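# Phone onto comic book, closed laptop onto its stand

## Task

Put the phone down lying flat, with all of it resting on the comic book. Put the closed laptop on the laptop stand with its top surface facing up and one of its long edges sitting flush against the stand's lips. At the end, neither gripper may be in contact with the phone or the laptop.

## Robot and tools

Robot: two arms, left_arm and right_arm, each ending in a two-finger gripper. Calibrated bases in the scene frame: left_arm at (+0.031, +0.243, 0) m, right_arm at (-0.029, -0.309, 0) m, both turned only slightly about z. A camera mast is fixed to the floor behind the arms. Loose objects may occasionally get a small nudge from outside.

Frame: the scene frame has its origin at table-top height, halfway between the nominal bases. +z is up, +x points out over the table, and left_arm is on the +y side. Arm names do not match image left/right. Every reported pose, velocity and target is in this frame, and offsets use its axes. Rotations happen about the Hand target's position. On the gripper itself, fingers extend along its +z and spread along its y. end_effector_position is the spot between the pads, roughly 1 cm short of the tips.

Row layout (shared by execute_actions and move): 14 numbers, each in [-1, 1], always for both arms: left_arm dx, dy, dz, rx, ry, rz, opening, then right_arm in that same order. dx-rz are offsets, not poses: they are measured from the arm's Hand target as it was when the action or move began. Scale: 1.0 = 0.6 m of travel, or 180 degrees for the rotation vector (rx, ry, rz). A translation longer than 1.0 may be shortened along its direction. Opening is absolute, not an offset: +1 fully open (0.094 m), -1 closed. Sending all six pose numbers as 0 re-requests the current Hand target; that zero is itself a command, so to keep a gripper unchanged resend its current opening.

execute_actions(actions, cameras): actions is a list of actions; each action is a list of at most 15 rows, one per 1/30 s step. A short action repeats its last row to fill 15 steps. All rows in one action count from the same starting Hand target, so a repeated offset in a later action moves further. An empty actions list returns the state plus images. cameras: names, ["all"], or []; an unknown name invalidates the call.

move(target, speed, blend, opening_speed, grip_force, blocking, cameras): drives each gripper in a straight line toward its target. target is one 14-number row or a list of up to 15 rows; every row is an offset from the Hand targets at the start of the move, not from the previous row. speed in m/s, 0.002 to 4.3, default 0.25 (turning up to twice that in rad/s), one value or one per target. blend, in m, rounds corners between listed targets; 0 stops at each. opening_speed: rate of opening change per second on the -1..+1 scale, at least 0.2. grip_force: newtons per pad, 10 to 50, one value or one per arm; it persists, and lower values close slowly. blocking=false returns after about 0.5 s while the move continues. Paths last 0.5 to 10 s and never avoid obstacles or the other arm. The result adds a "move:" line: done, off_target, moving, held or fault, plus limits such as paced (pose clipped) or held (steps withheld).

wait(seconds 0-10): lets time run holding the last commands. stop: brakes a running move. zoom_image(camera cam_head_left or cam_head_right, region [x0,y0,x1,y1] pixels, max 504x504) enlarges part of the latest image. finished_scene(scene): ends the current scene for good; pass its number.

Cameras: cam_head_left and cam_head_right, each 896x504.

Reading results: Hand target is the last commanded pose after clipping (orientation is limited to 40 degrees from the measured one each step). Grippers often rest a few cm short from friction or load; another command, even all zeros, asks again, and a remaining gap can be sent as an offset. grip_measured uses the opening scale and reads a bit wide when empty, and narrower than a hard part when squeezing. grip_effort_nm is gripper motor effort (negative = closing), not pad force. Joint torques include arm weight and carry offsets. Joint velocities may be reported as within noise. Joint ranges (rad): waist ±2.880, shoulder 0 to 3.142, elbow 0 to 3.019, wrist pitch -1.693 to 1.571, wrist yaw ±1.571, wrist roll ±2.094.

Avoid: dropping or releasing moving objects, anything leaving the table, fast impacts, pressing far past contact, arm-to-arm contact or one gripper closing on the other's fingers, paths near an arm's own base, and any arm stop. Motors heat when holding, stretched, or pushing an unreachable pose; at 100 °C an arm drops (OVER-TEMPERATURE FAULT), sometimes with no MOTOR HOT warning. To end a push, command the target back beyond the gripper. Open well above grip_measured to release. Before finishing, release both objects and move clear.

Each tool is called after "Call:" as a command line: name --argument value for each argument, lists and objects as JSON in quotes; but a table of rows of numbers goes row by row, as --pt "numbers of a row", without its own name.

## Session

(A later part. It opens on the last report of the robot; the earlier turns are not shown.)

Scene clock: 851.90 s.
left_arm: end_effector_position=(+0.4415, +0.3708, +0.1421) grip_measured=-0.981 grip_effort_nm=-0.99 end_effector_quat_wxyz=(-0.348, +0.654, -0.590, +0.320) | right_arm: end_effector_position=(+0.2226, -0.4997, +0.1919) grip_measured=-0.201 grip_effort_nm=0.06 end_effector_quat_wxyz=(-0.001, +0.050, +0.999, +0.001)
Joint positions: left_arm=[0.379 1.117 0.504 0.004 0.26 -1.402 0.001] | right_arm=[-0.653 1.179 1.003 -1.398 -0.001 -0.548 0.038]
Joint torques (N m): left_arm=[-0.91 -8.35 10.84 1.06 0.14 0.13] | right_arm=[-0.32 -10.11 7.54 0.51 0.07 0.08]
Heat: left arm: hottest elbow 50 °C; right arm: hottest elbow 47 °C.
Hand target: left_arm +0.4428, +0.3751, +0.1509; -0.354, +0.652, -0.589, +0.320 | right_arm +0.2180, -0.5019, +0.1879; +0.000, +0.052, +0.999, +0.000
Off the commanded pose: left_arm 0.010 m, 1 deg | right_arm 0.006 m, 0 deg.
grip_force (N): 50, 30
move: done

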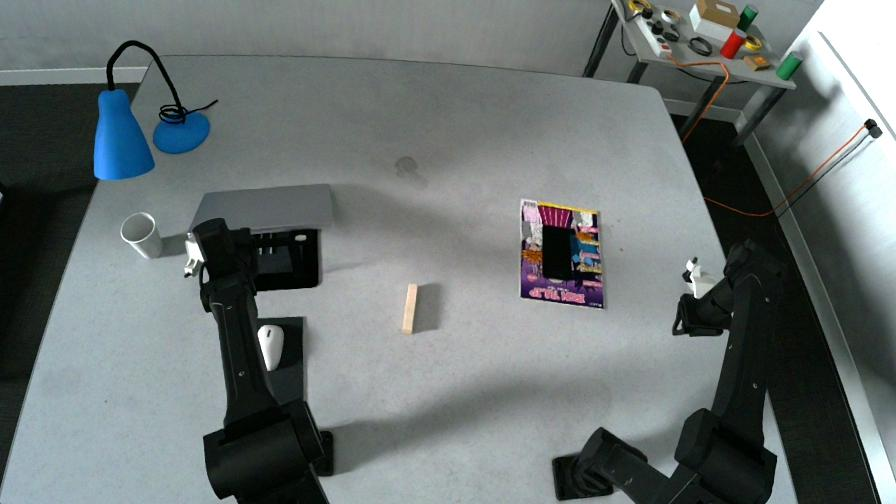

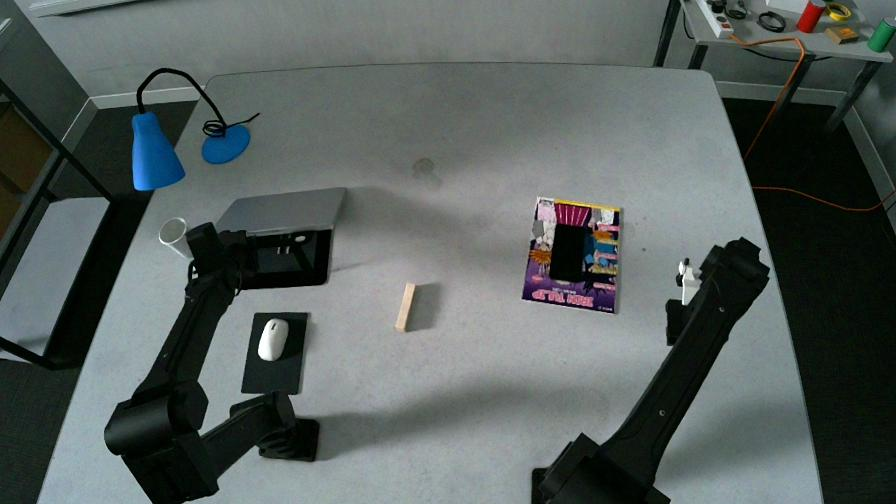

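Call:
move --pt "-0.05 0 0.067 0 0 0 -1 0 0 0 0 0 0 -0.2" --pt "-0.12 0 0.15 0 0 0 -1 0 0 0 0 0 0 -0.2" --speed 0.1 --blend '[0.02, 0]' --cameras '["all"]'

Call:
zoom_image --camera "cam_head_left" --region '[190, 170, 350, 290]'

Call:
zoom_image --camera "cam_head_right" --region '[200, 160, 370, 280]'

Scene clock: 857.17 s.
left_arm: end_effector_position=(+0.3579, +0.3619, +0.1953) grip_measured=-0.981 grip_effort_nm=-1.00 end_effector_quat_wxyz=(-0.317, +0.669, -0.595, +0.312) | right_arm: end_effector_position=(+0.2226, -0.4997, +0.1919) grip_measured=-0.201 grip_effort_nm=0.06 end_effector_quat_wxyz=(-0.001, +0.050, +0.999, +0.001)
Joint positions: left_arm=[0.5 0.749 0.512 -0.466 0.363 -1.328 0.001] | right_arm=[-0.653 1.179 1.003 -1.398 -0.001 -0.548 0.038]
Joint torques (N m): left_arm=[-0.44 -4.48 18.39 1.37 0.21 0.17] | right_arm=[-0.5 -9.99 7.53 0.54 0.07 0.08]
Heat: left arm: hottest elbow 50 °C; right arm: hottest elbow 47 °C.
Hand target: left_arm +0.3708, +0.3751, +0.2410; -0.354, +0.652, -0.590, +0.320 | right_arm +0.2180, -0.5019, +0.1879; +0.000, +0.052, +0.999, +0.000
Off the commanded pose: left_arm 0.049 m, 5 deg | right_arm 0.006 m, 0 deg.
grip_force (N): 50, 30
move: off_target (left_arm)

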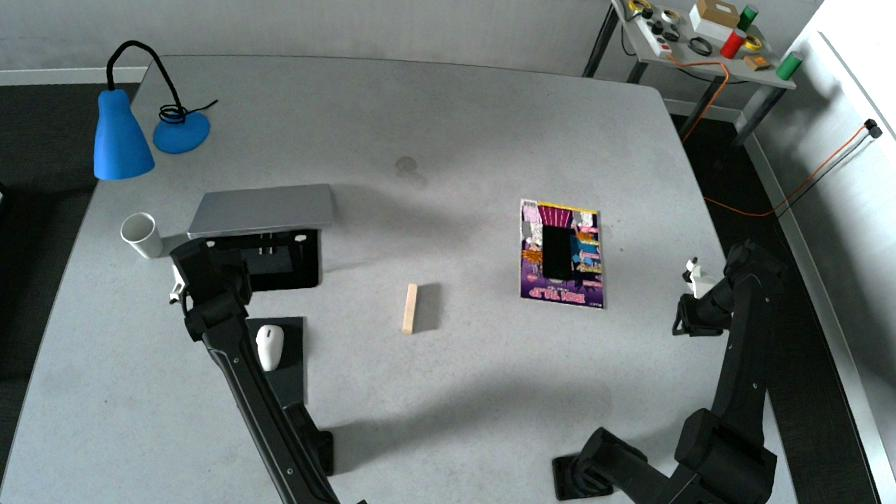

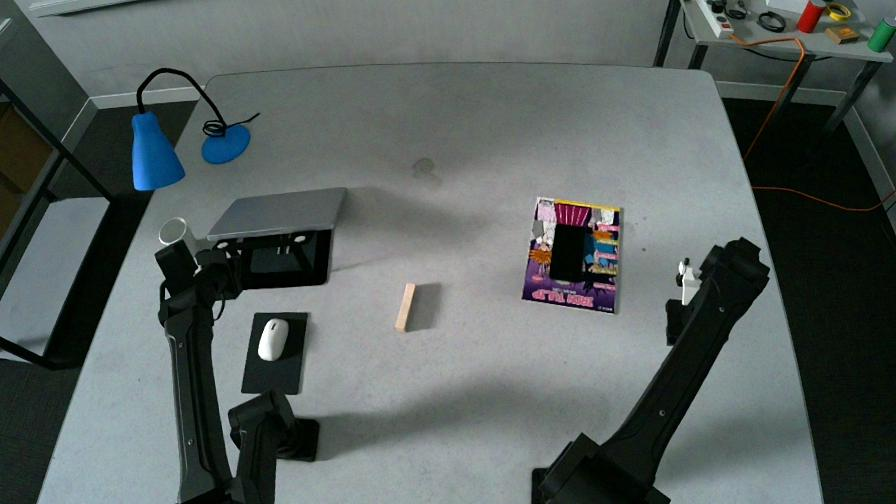

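Scaled by 3.150.

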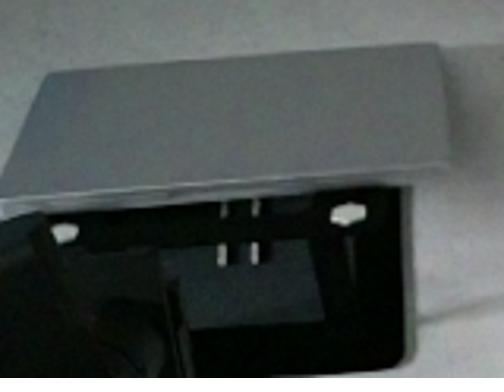

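Scaled by 2.965.

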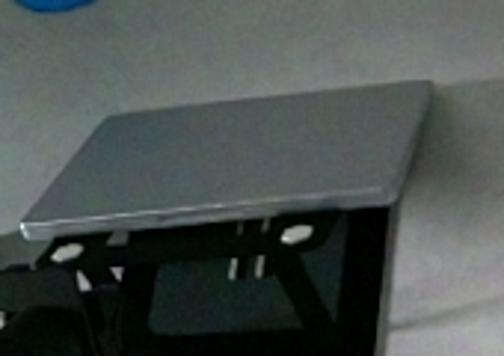

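Call:
zoom_image --camera "cam_head_left" --region '[195, 180, 265, 220]'

Call:
zoom_image --camera "cam_head_left" --region '[265, 170, 345, 250]'

Call:
zoom_image --camera "cam_head_right" --region '[290, 175, 370, 255]'

Call:
zoom_image --camera "cam_head_right" --region '[200, 190, 290, 270]'

Scaled by 7.200.

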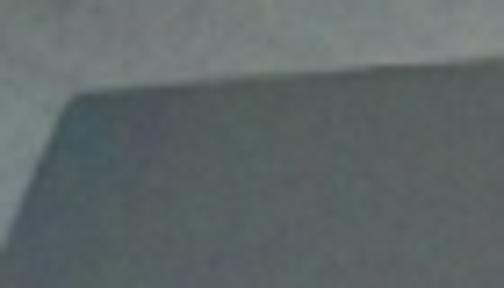

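Scaled by 6.300.

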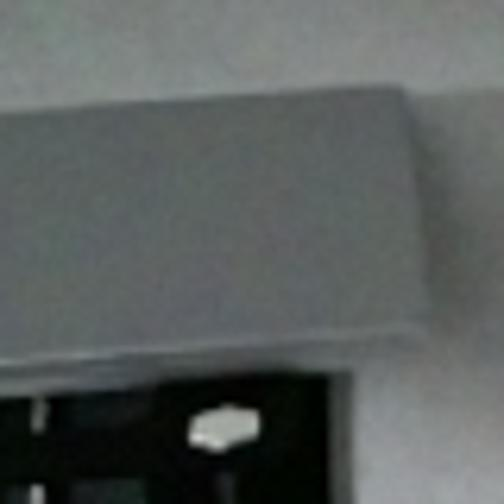

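Scaled by 6.300.

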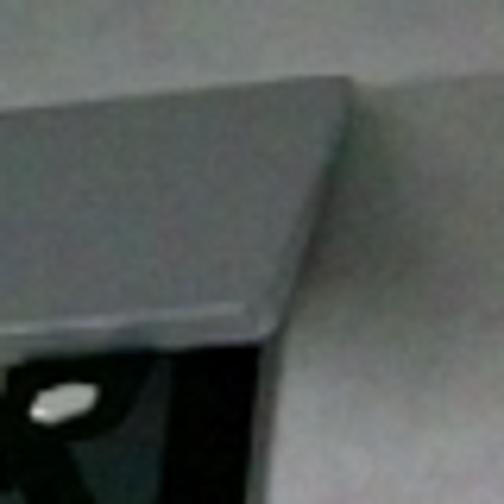

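Scaled by 5.600.

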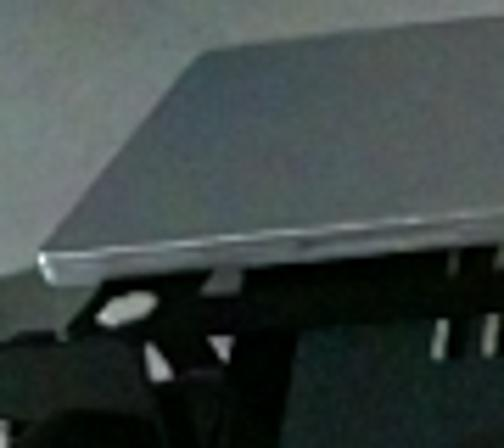

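Call:
move --target '[-0.2, 0.06, 0.1, 0, 0, 0, -1, 0, 0, 0, 0, 0, 0, -0.2]' --speed 0.15 --cameras '["all"]'

Call:
zoom_image --camera "cam_head_left" --region '[180, 170, 350, 300]'

Call:
zoom_image --camera "cam_head_right" --region '[195, 170, 365, 300]'

Scene clock: 940.73 s.
left_arm: end_effector_position=(+0.2483, +0.3987, +0.2647) grip_measured=-0.981 grip_effort_nm=-1.00 end_effector_quat_wxyz=(-0.325, +0.665, -0.586, +0.329) | right_arm: end_effector_position=(+0.2226, -0.4997, +0.1919) grip_measured=-0.201 grip_effort_nm=0.06 end_effector_quat_wxyz=(-0.001, +0.050, +0.999, +0.001)
Joint positions: left_arm=[1.075 0.579 0.657 -1.026 0.79 -0.859 0.001] | right_arm=[-0.653 1.179 1.003 -1.398 -0.001 -0.548 0.038]
Joint torques (N m): left_arm=[-0.38 -0.5 18.13 1.01 0.48 0.23] | right_arm=[-0.32 -9.99 7.54 0.54 0.07 0.08]
Motor temperatures (°C): left_arm=[22 27 61 24 27 23 30] | right_arm=[26 35 47 25 24 23 25]
Heat: left arm: hottest elbow 61 °C; right arm: hottest elbow 47 °C.
Hand target: left_arm +0.2508, +0.4111, +0.3009; -0.354, +0.652, -0.589, +0.320 | right_arm +0.2180, -0.5019, +0.1879; +0.000, +0.052, +0.999, +0.000
Off the commanded pose: left_arm 0.038 m, 4 deg | right_arm 0.006 m, 0 deg.
grip_force (N): 50, 30
move: off_target (left_arm)

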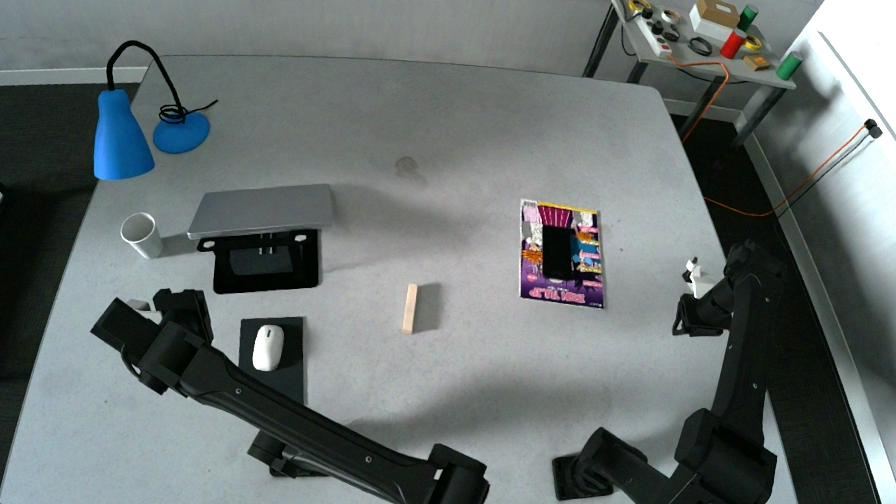

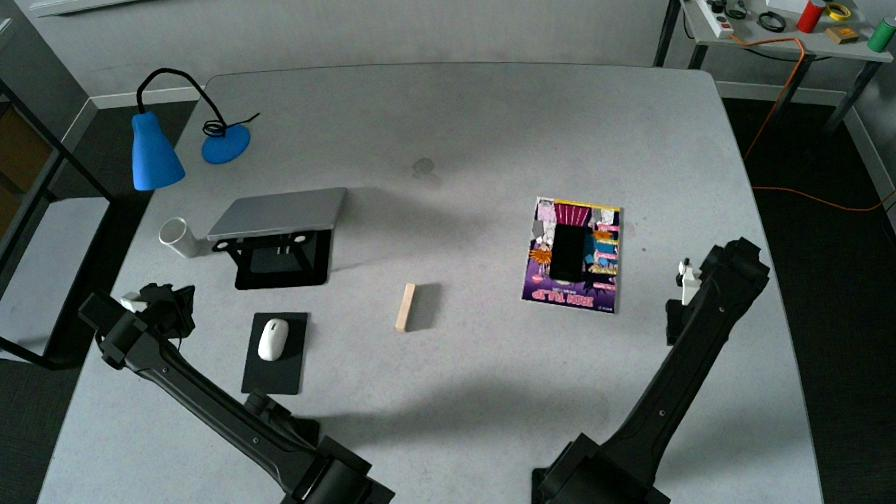

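Scaled by 2.965.

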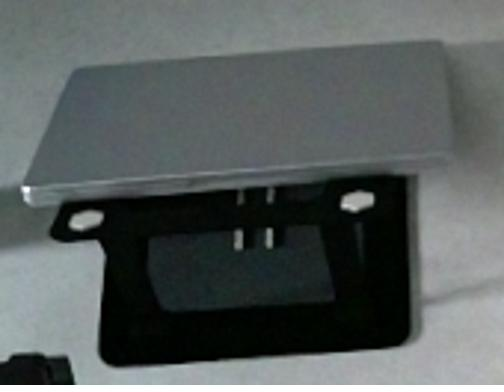

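Scaled by 2.965.

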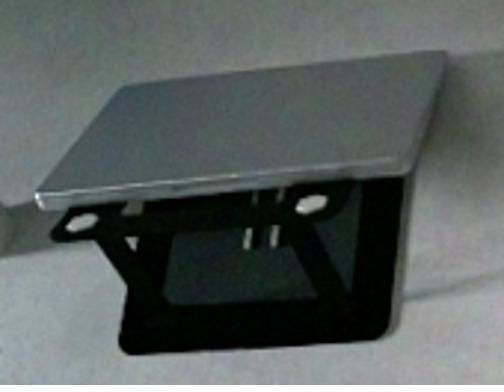

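Call:
zoom_image --camera "cam_head_left" --region '[180, 210, 270, 260]'

Call:
zoom_image --camera "cam_head_left" --region '[255, 205, 345, 255]'

Call:
zoom_image --camera "cam_head_right" --region '[200, 215, 290, 265]'

Call:
zoom_image --camera "cam_head_right" --region '[270, 205, 360, 255]'

Scaled by 5.600.

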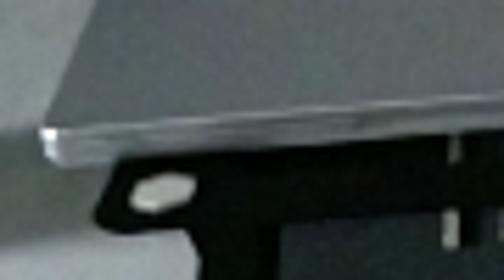

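Scaled by 5.600.

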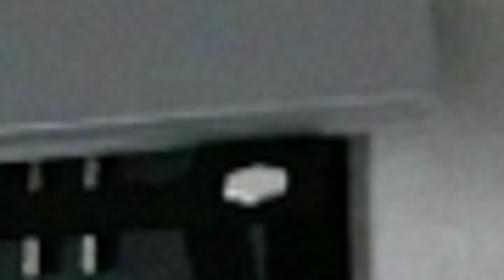

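Scaled by 5.600.

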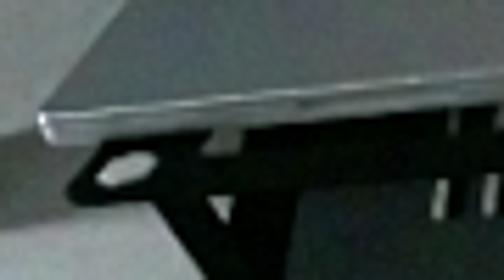

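Scaled by 5.600.

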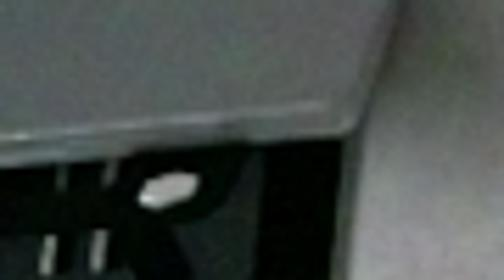

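Call:
zoom_image --camera "cam_head_left" --region '[80, 270, 240, 400]'

Call:
zoom_image --camera "cam_head_right" --region '[70, 270, 230, 400]'

Scaled by 3.150.

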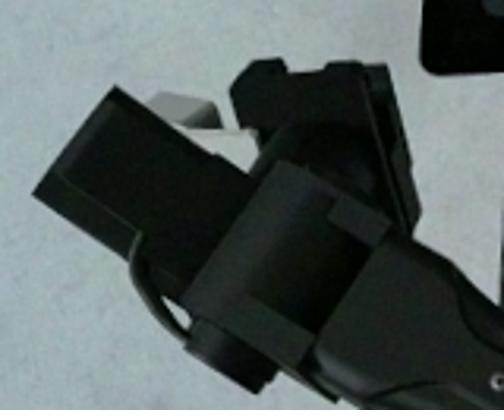

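Scaled by 3.150.

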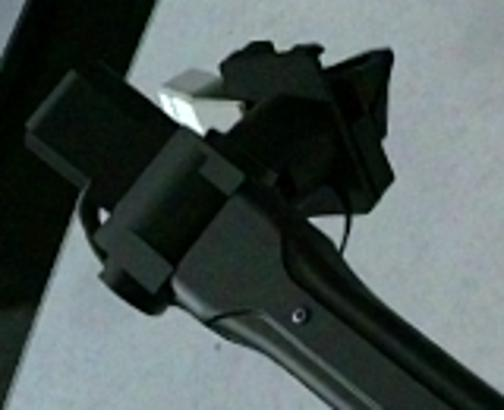

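Call:
move --pt "0.182 -0.040 -0.110 0 0 0 -1 0 0 0 0 0 0 -0.2" --pt "0.282 -0.0435 -0.2265 0 0 0 -1 0 0 0 0 0 0 -0.2" --pt "0.3237 -0.0435 -0.2632 0 0 0 -1 0 0 0 0 0 0 -0.2" --speed '[0.18, 0.12, 0.05]' --blend '[0.03, 0.01, 0]' --cameras '["all"]'

Call:
zoom_image --camera "cam_head_left" --region '[180, 170, 350, 300]'

Call:
zoom_image --camera "cam_head_right" --region '[195, 170, 365, 300]'

Scene clock: 1032.47 s.
left_arm: end_effector_position=(+0.4395, +0.3888, +0.1429) grip_measured=-0.981 grip_effort_nm=-1.00 end_effector_quat_wxyz=(-0.353, +0.655, -0.589, +0.315) | right_arm: end_effector_position=(+0.2226, -0.4997, +0.1919) grip_measured=-0.201 grip_effort_nm=0.06 end_effector_quat_wxyz=(-0.001, +0.050, +0.999, +0.001)
Joint positions: left_arm=[0.43 1.132 0.517 0 0.289 -1.368 0.001] | right_arm=[-0.653 1.179 1.003 -1.398 -0.001 -0.548 0.038]
Joint torques (N m): left_arm=[-2.61 -6.48 9.99 2.28 -0.09 -0.06] | right_arm=[-0.32 -10.05 7.5 0.54 0.07 0.08]
Motor temperatures (°C): left_arm=[22 27 63 24 27 23 31] | right_arm=[26 35 46 25 24 23 25]
Heat: left arm: hottest elbow 63 °C; right arm: hottest elbow 46 °C.
Hand target: left_arm +0.4449, +0.3851, +0.1429; -0.354, +0.652, -0.589, +0.320 | right_arm +0.2180, -0.5019, +0.1879; +0.000, +0.052, +0.999, +0.000
Off the commanded pose: left_arm 0.007 m, 1 deg | right_arm 0.006 m, 0 deg.
grip_force (N): 50, 30
move: done

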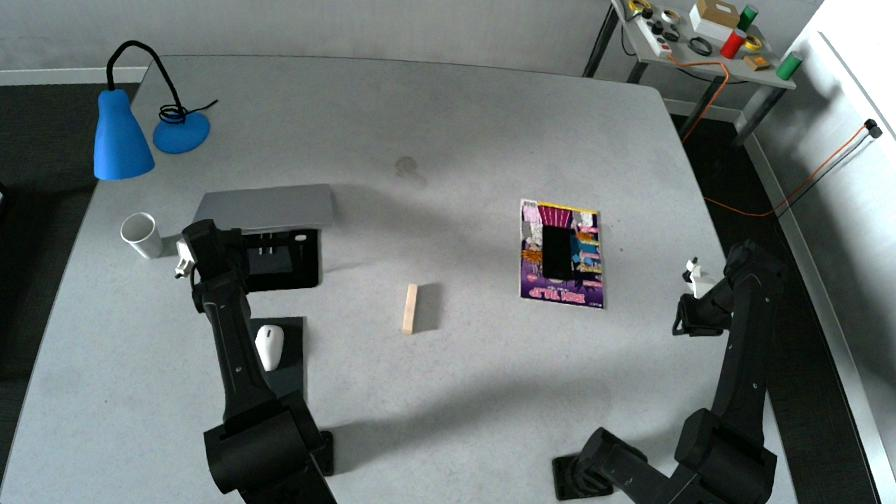

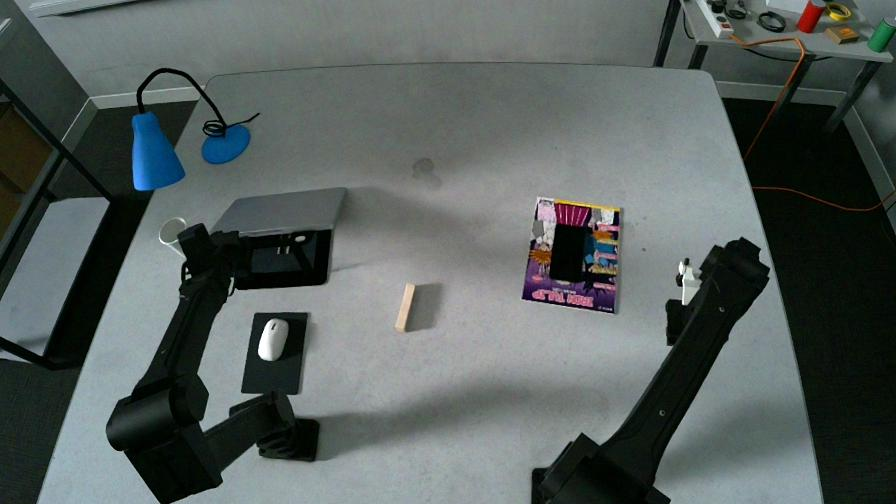

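Scaled by 2.965.

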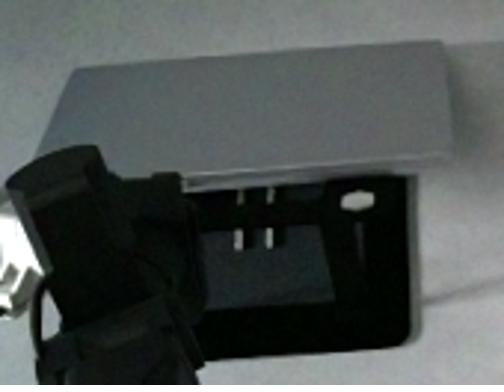

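Scaled by 2.965.

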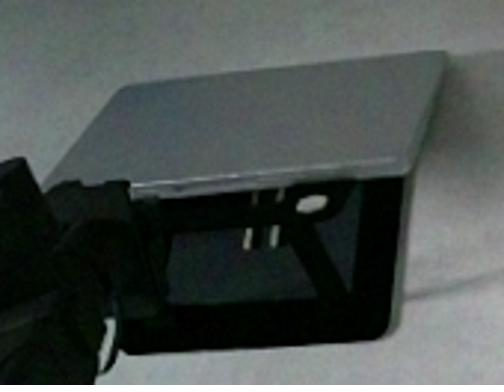

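Call:
move --target '[0.0477, 0.004, -0.0293, 0, 0, 0, -1, 0, 0, 0, 0, 0, 0, -0.2]' --speed 0.04 --cameras '["all"]'

Call:
zoom_image --camera "cam_head_left" --region '[200, 170, 340, 210]'

Call:
zoom_image --camera "cam_head_right" --region '[220, 175, 350, 215]'

Call:
zoom_image --camera "cam_head_right" --region '[200, 210, 280, 260]'

Scene clock: 1038.30 s.
left_arm: end_effector_position=(+0.4561, +0.3942, +0.1385) grip_measured=-0.981 grip_effort_nm=-0.99 end_effector_quat_wxyz=(-0.371, +0.655, -0.574, +0.321) | right_arm: end_effector_position=(+0.2226, -0.4997, +0.1919) grip_measured=-0.201 grip_effort_nm=0.06 end_effector_quat_wxyz=(-0.001, +0.050, +0.999, +0.001)
Joint positions: left_arm=[0.413 1.198 0.521 0.111 0.259 -1.403 0.001] | right_arm=[-0.653 1.179 1.003 -1.398 -0.001 -0.548 0.038]
Joint torques (N m): left_arm=[-3.55 -3.66 12.36 1.78 0.15 0.17] | right_arm=[-0.32 -9.93 7.51 0.55 0.07 0.08]
Motor temperatures (°C): left_arm=[22 27 61 24 27 23 31] | right_arm=[26 35 46 25 24 23 25]
Heat: left arm: hottest elbow 61 °C; right arm: hottest elbow 46 °C.
Hand target: left_arm +0.4737, +0.3875, +0.1255; -0.354, +0.652, -0.590, +0.320 | right_arm +0.2180, -0.5019, +0.1879; +0.000, +0.052, +0.999, +0.000
Off the commanded pose: left_arm 0.023 m, 3 deg | right_arm 0.006 m, 0 deg.
grip_force (N): 50, 30
move: off_target (left_arm)

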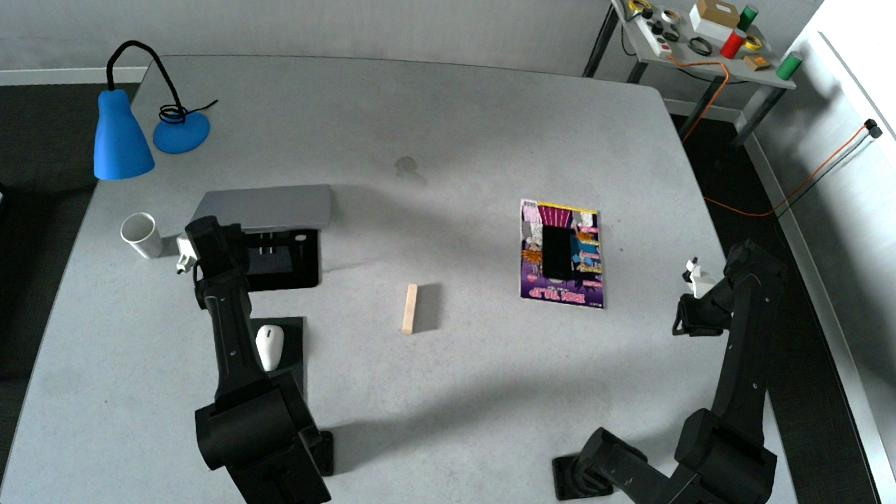

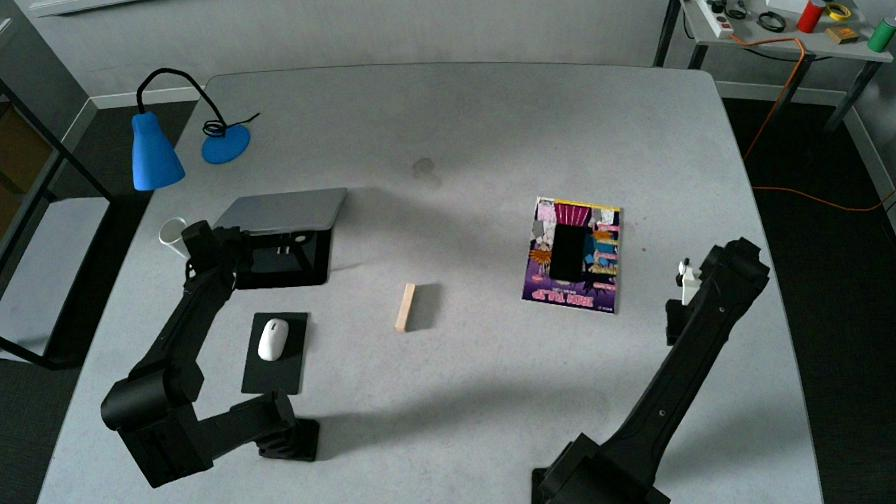

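Scaled by 3.600.

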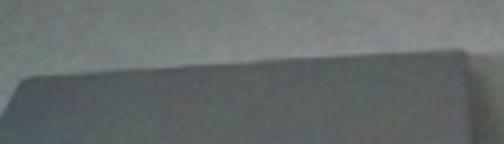

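Scaled by 3.877.

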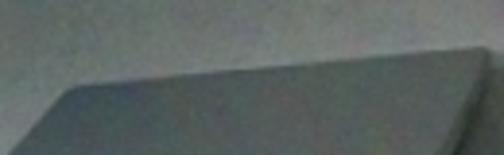

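Scaled by 6.300.

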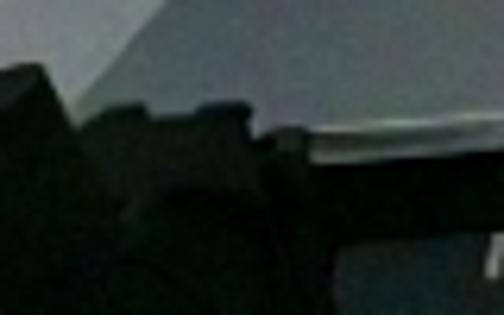

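Call:
move --pt "-0.0562 0.0042 0.0408 0 0 0 -1 0 0 0 0 0 0 -0.2" --pt "-0.173 0.004 0.1825 0 0 0 -1 0 0 0 0 0 0 -0.2" --pt "-0.373 0.0375 0.291 0 0 0 -1 0 0 0 0 0 0 -0.2" --speed '[0.06, 0.12, 0.18]' --blend '[0.01, 0.03, 0]' --cameras '["all"]'

Call:
zoom_image --camera "cam_head_left" --region '[180, 170, 350, 300]'

Call:
zoom_image --camera "cam_head_right" --region '[195, 170, 365, 300]'

Call:
zoom_image --camera "cam_head_left" --region '[200, 170, 340, 210]'

Call:
zoom_image --camera "cam_head_right" --region '[500, 180, 640, 330]'

Scene clock: 1050.63 s.
left_arm: end_effector_position=(+0.2474, +0.3976, +0.2638) grip_measured=-0.981 grip_effort_nm=-0.99 end_effector_quat_wxyz=(-0.325, +0.665, -0.586, +0.329) | right_arm: end_effector_position=(+0.2226, -0.4997, +0.1919) grip_measured=-0.201 grip_effort_nm=0.06 end_effector_quat_wxyz=(-0.001, +0.050, +0.999, +0.001)
Joint positions: left_arm=[1.077 0.574 0.653 -1.03 0.791 -0.857 0.001] | right_arm=[-0.653 1.179 1.003 -1.398 -0.001 -0.548 0.038]
Joint torques (N m): left_arm=[-0.26 -0.85 18.25 0.99 0.43 0.14] | right_arm=[-0.26 -10.05 7.54 0.51 0.07 0.09]
Motor temperatures (°C): left_arm=[22 27 58 24 27 23 31] | right_arm=[26 35 46 25 24 23 25]
Heat: left arm: hottest elbow 58 °C; right arm: hottest elbow 46 °C.
Hand target: left_arm +0.2498, +0.4099, +0.3000; -0.354, +0.652, -0.589, +0.320 | right_arm +0.2180, -0.5019, +0.1879; +0.000, +0.052, +0.999, +0.000
Off the commanded pose: left_arm 0.038 m, 4 deg | right_arm 0.006 m, 0 deg.
grip_force (N): 50, 30
move: off_target (left_arm)

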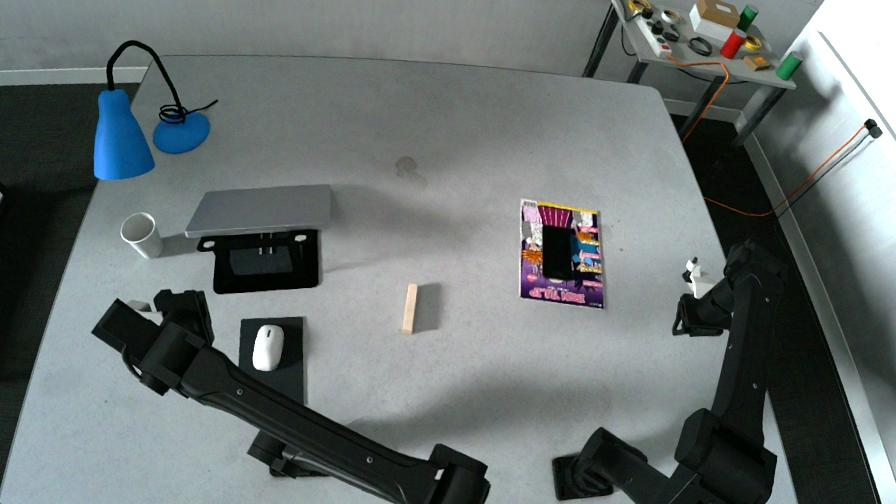

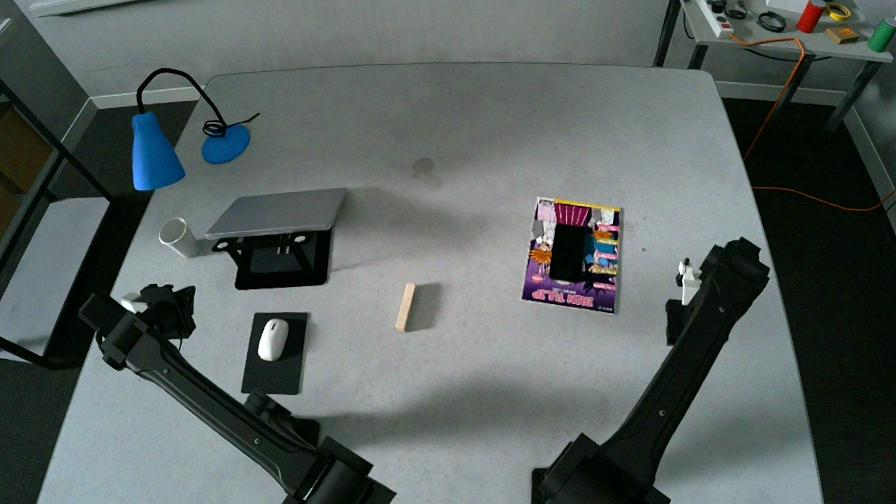

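Scaled by 2.965.

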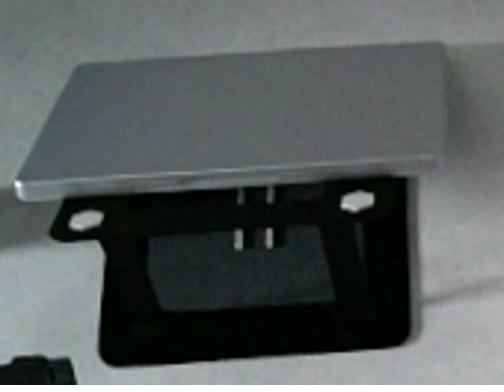

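Scaled by 2.965.

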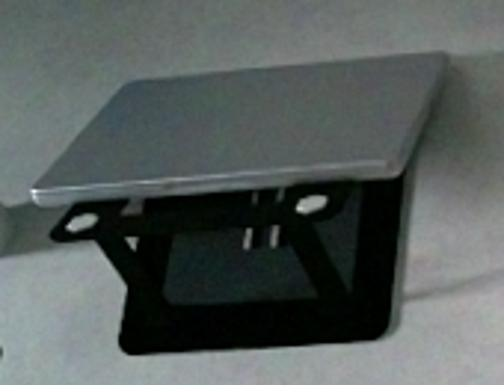

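Scaled by 3.600.

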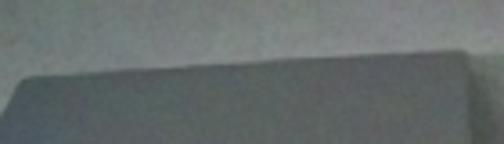

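Scaled by 3.360.

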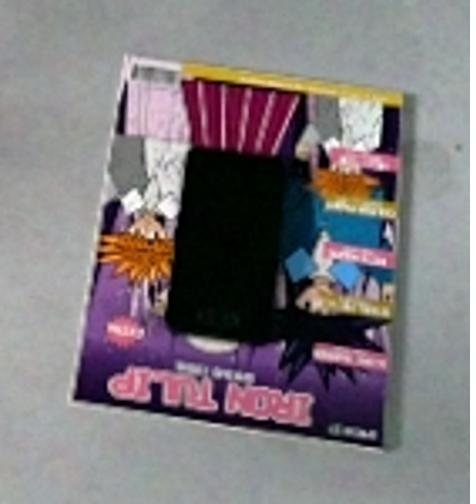

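Call:
finished_scene --scene 2

The scene is finished: the task was done.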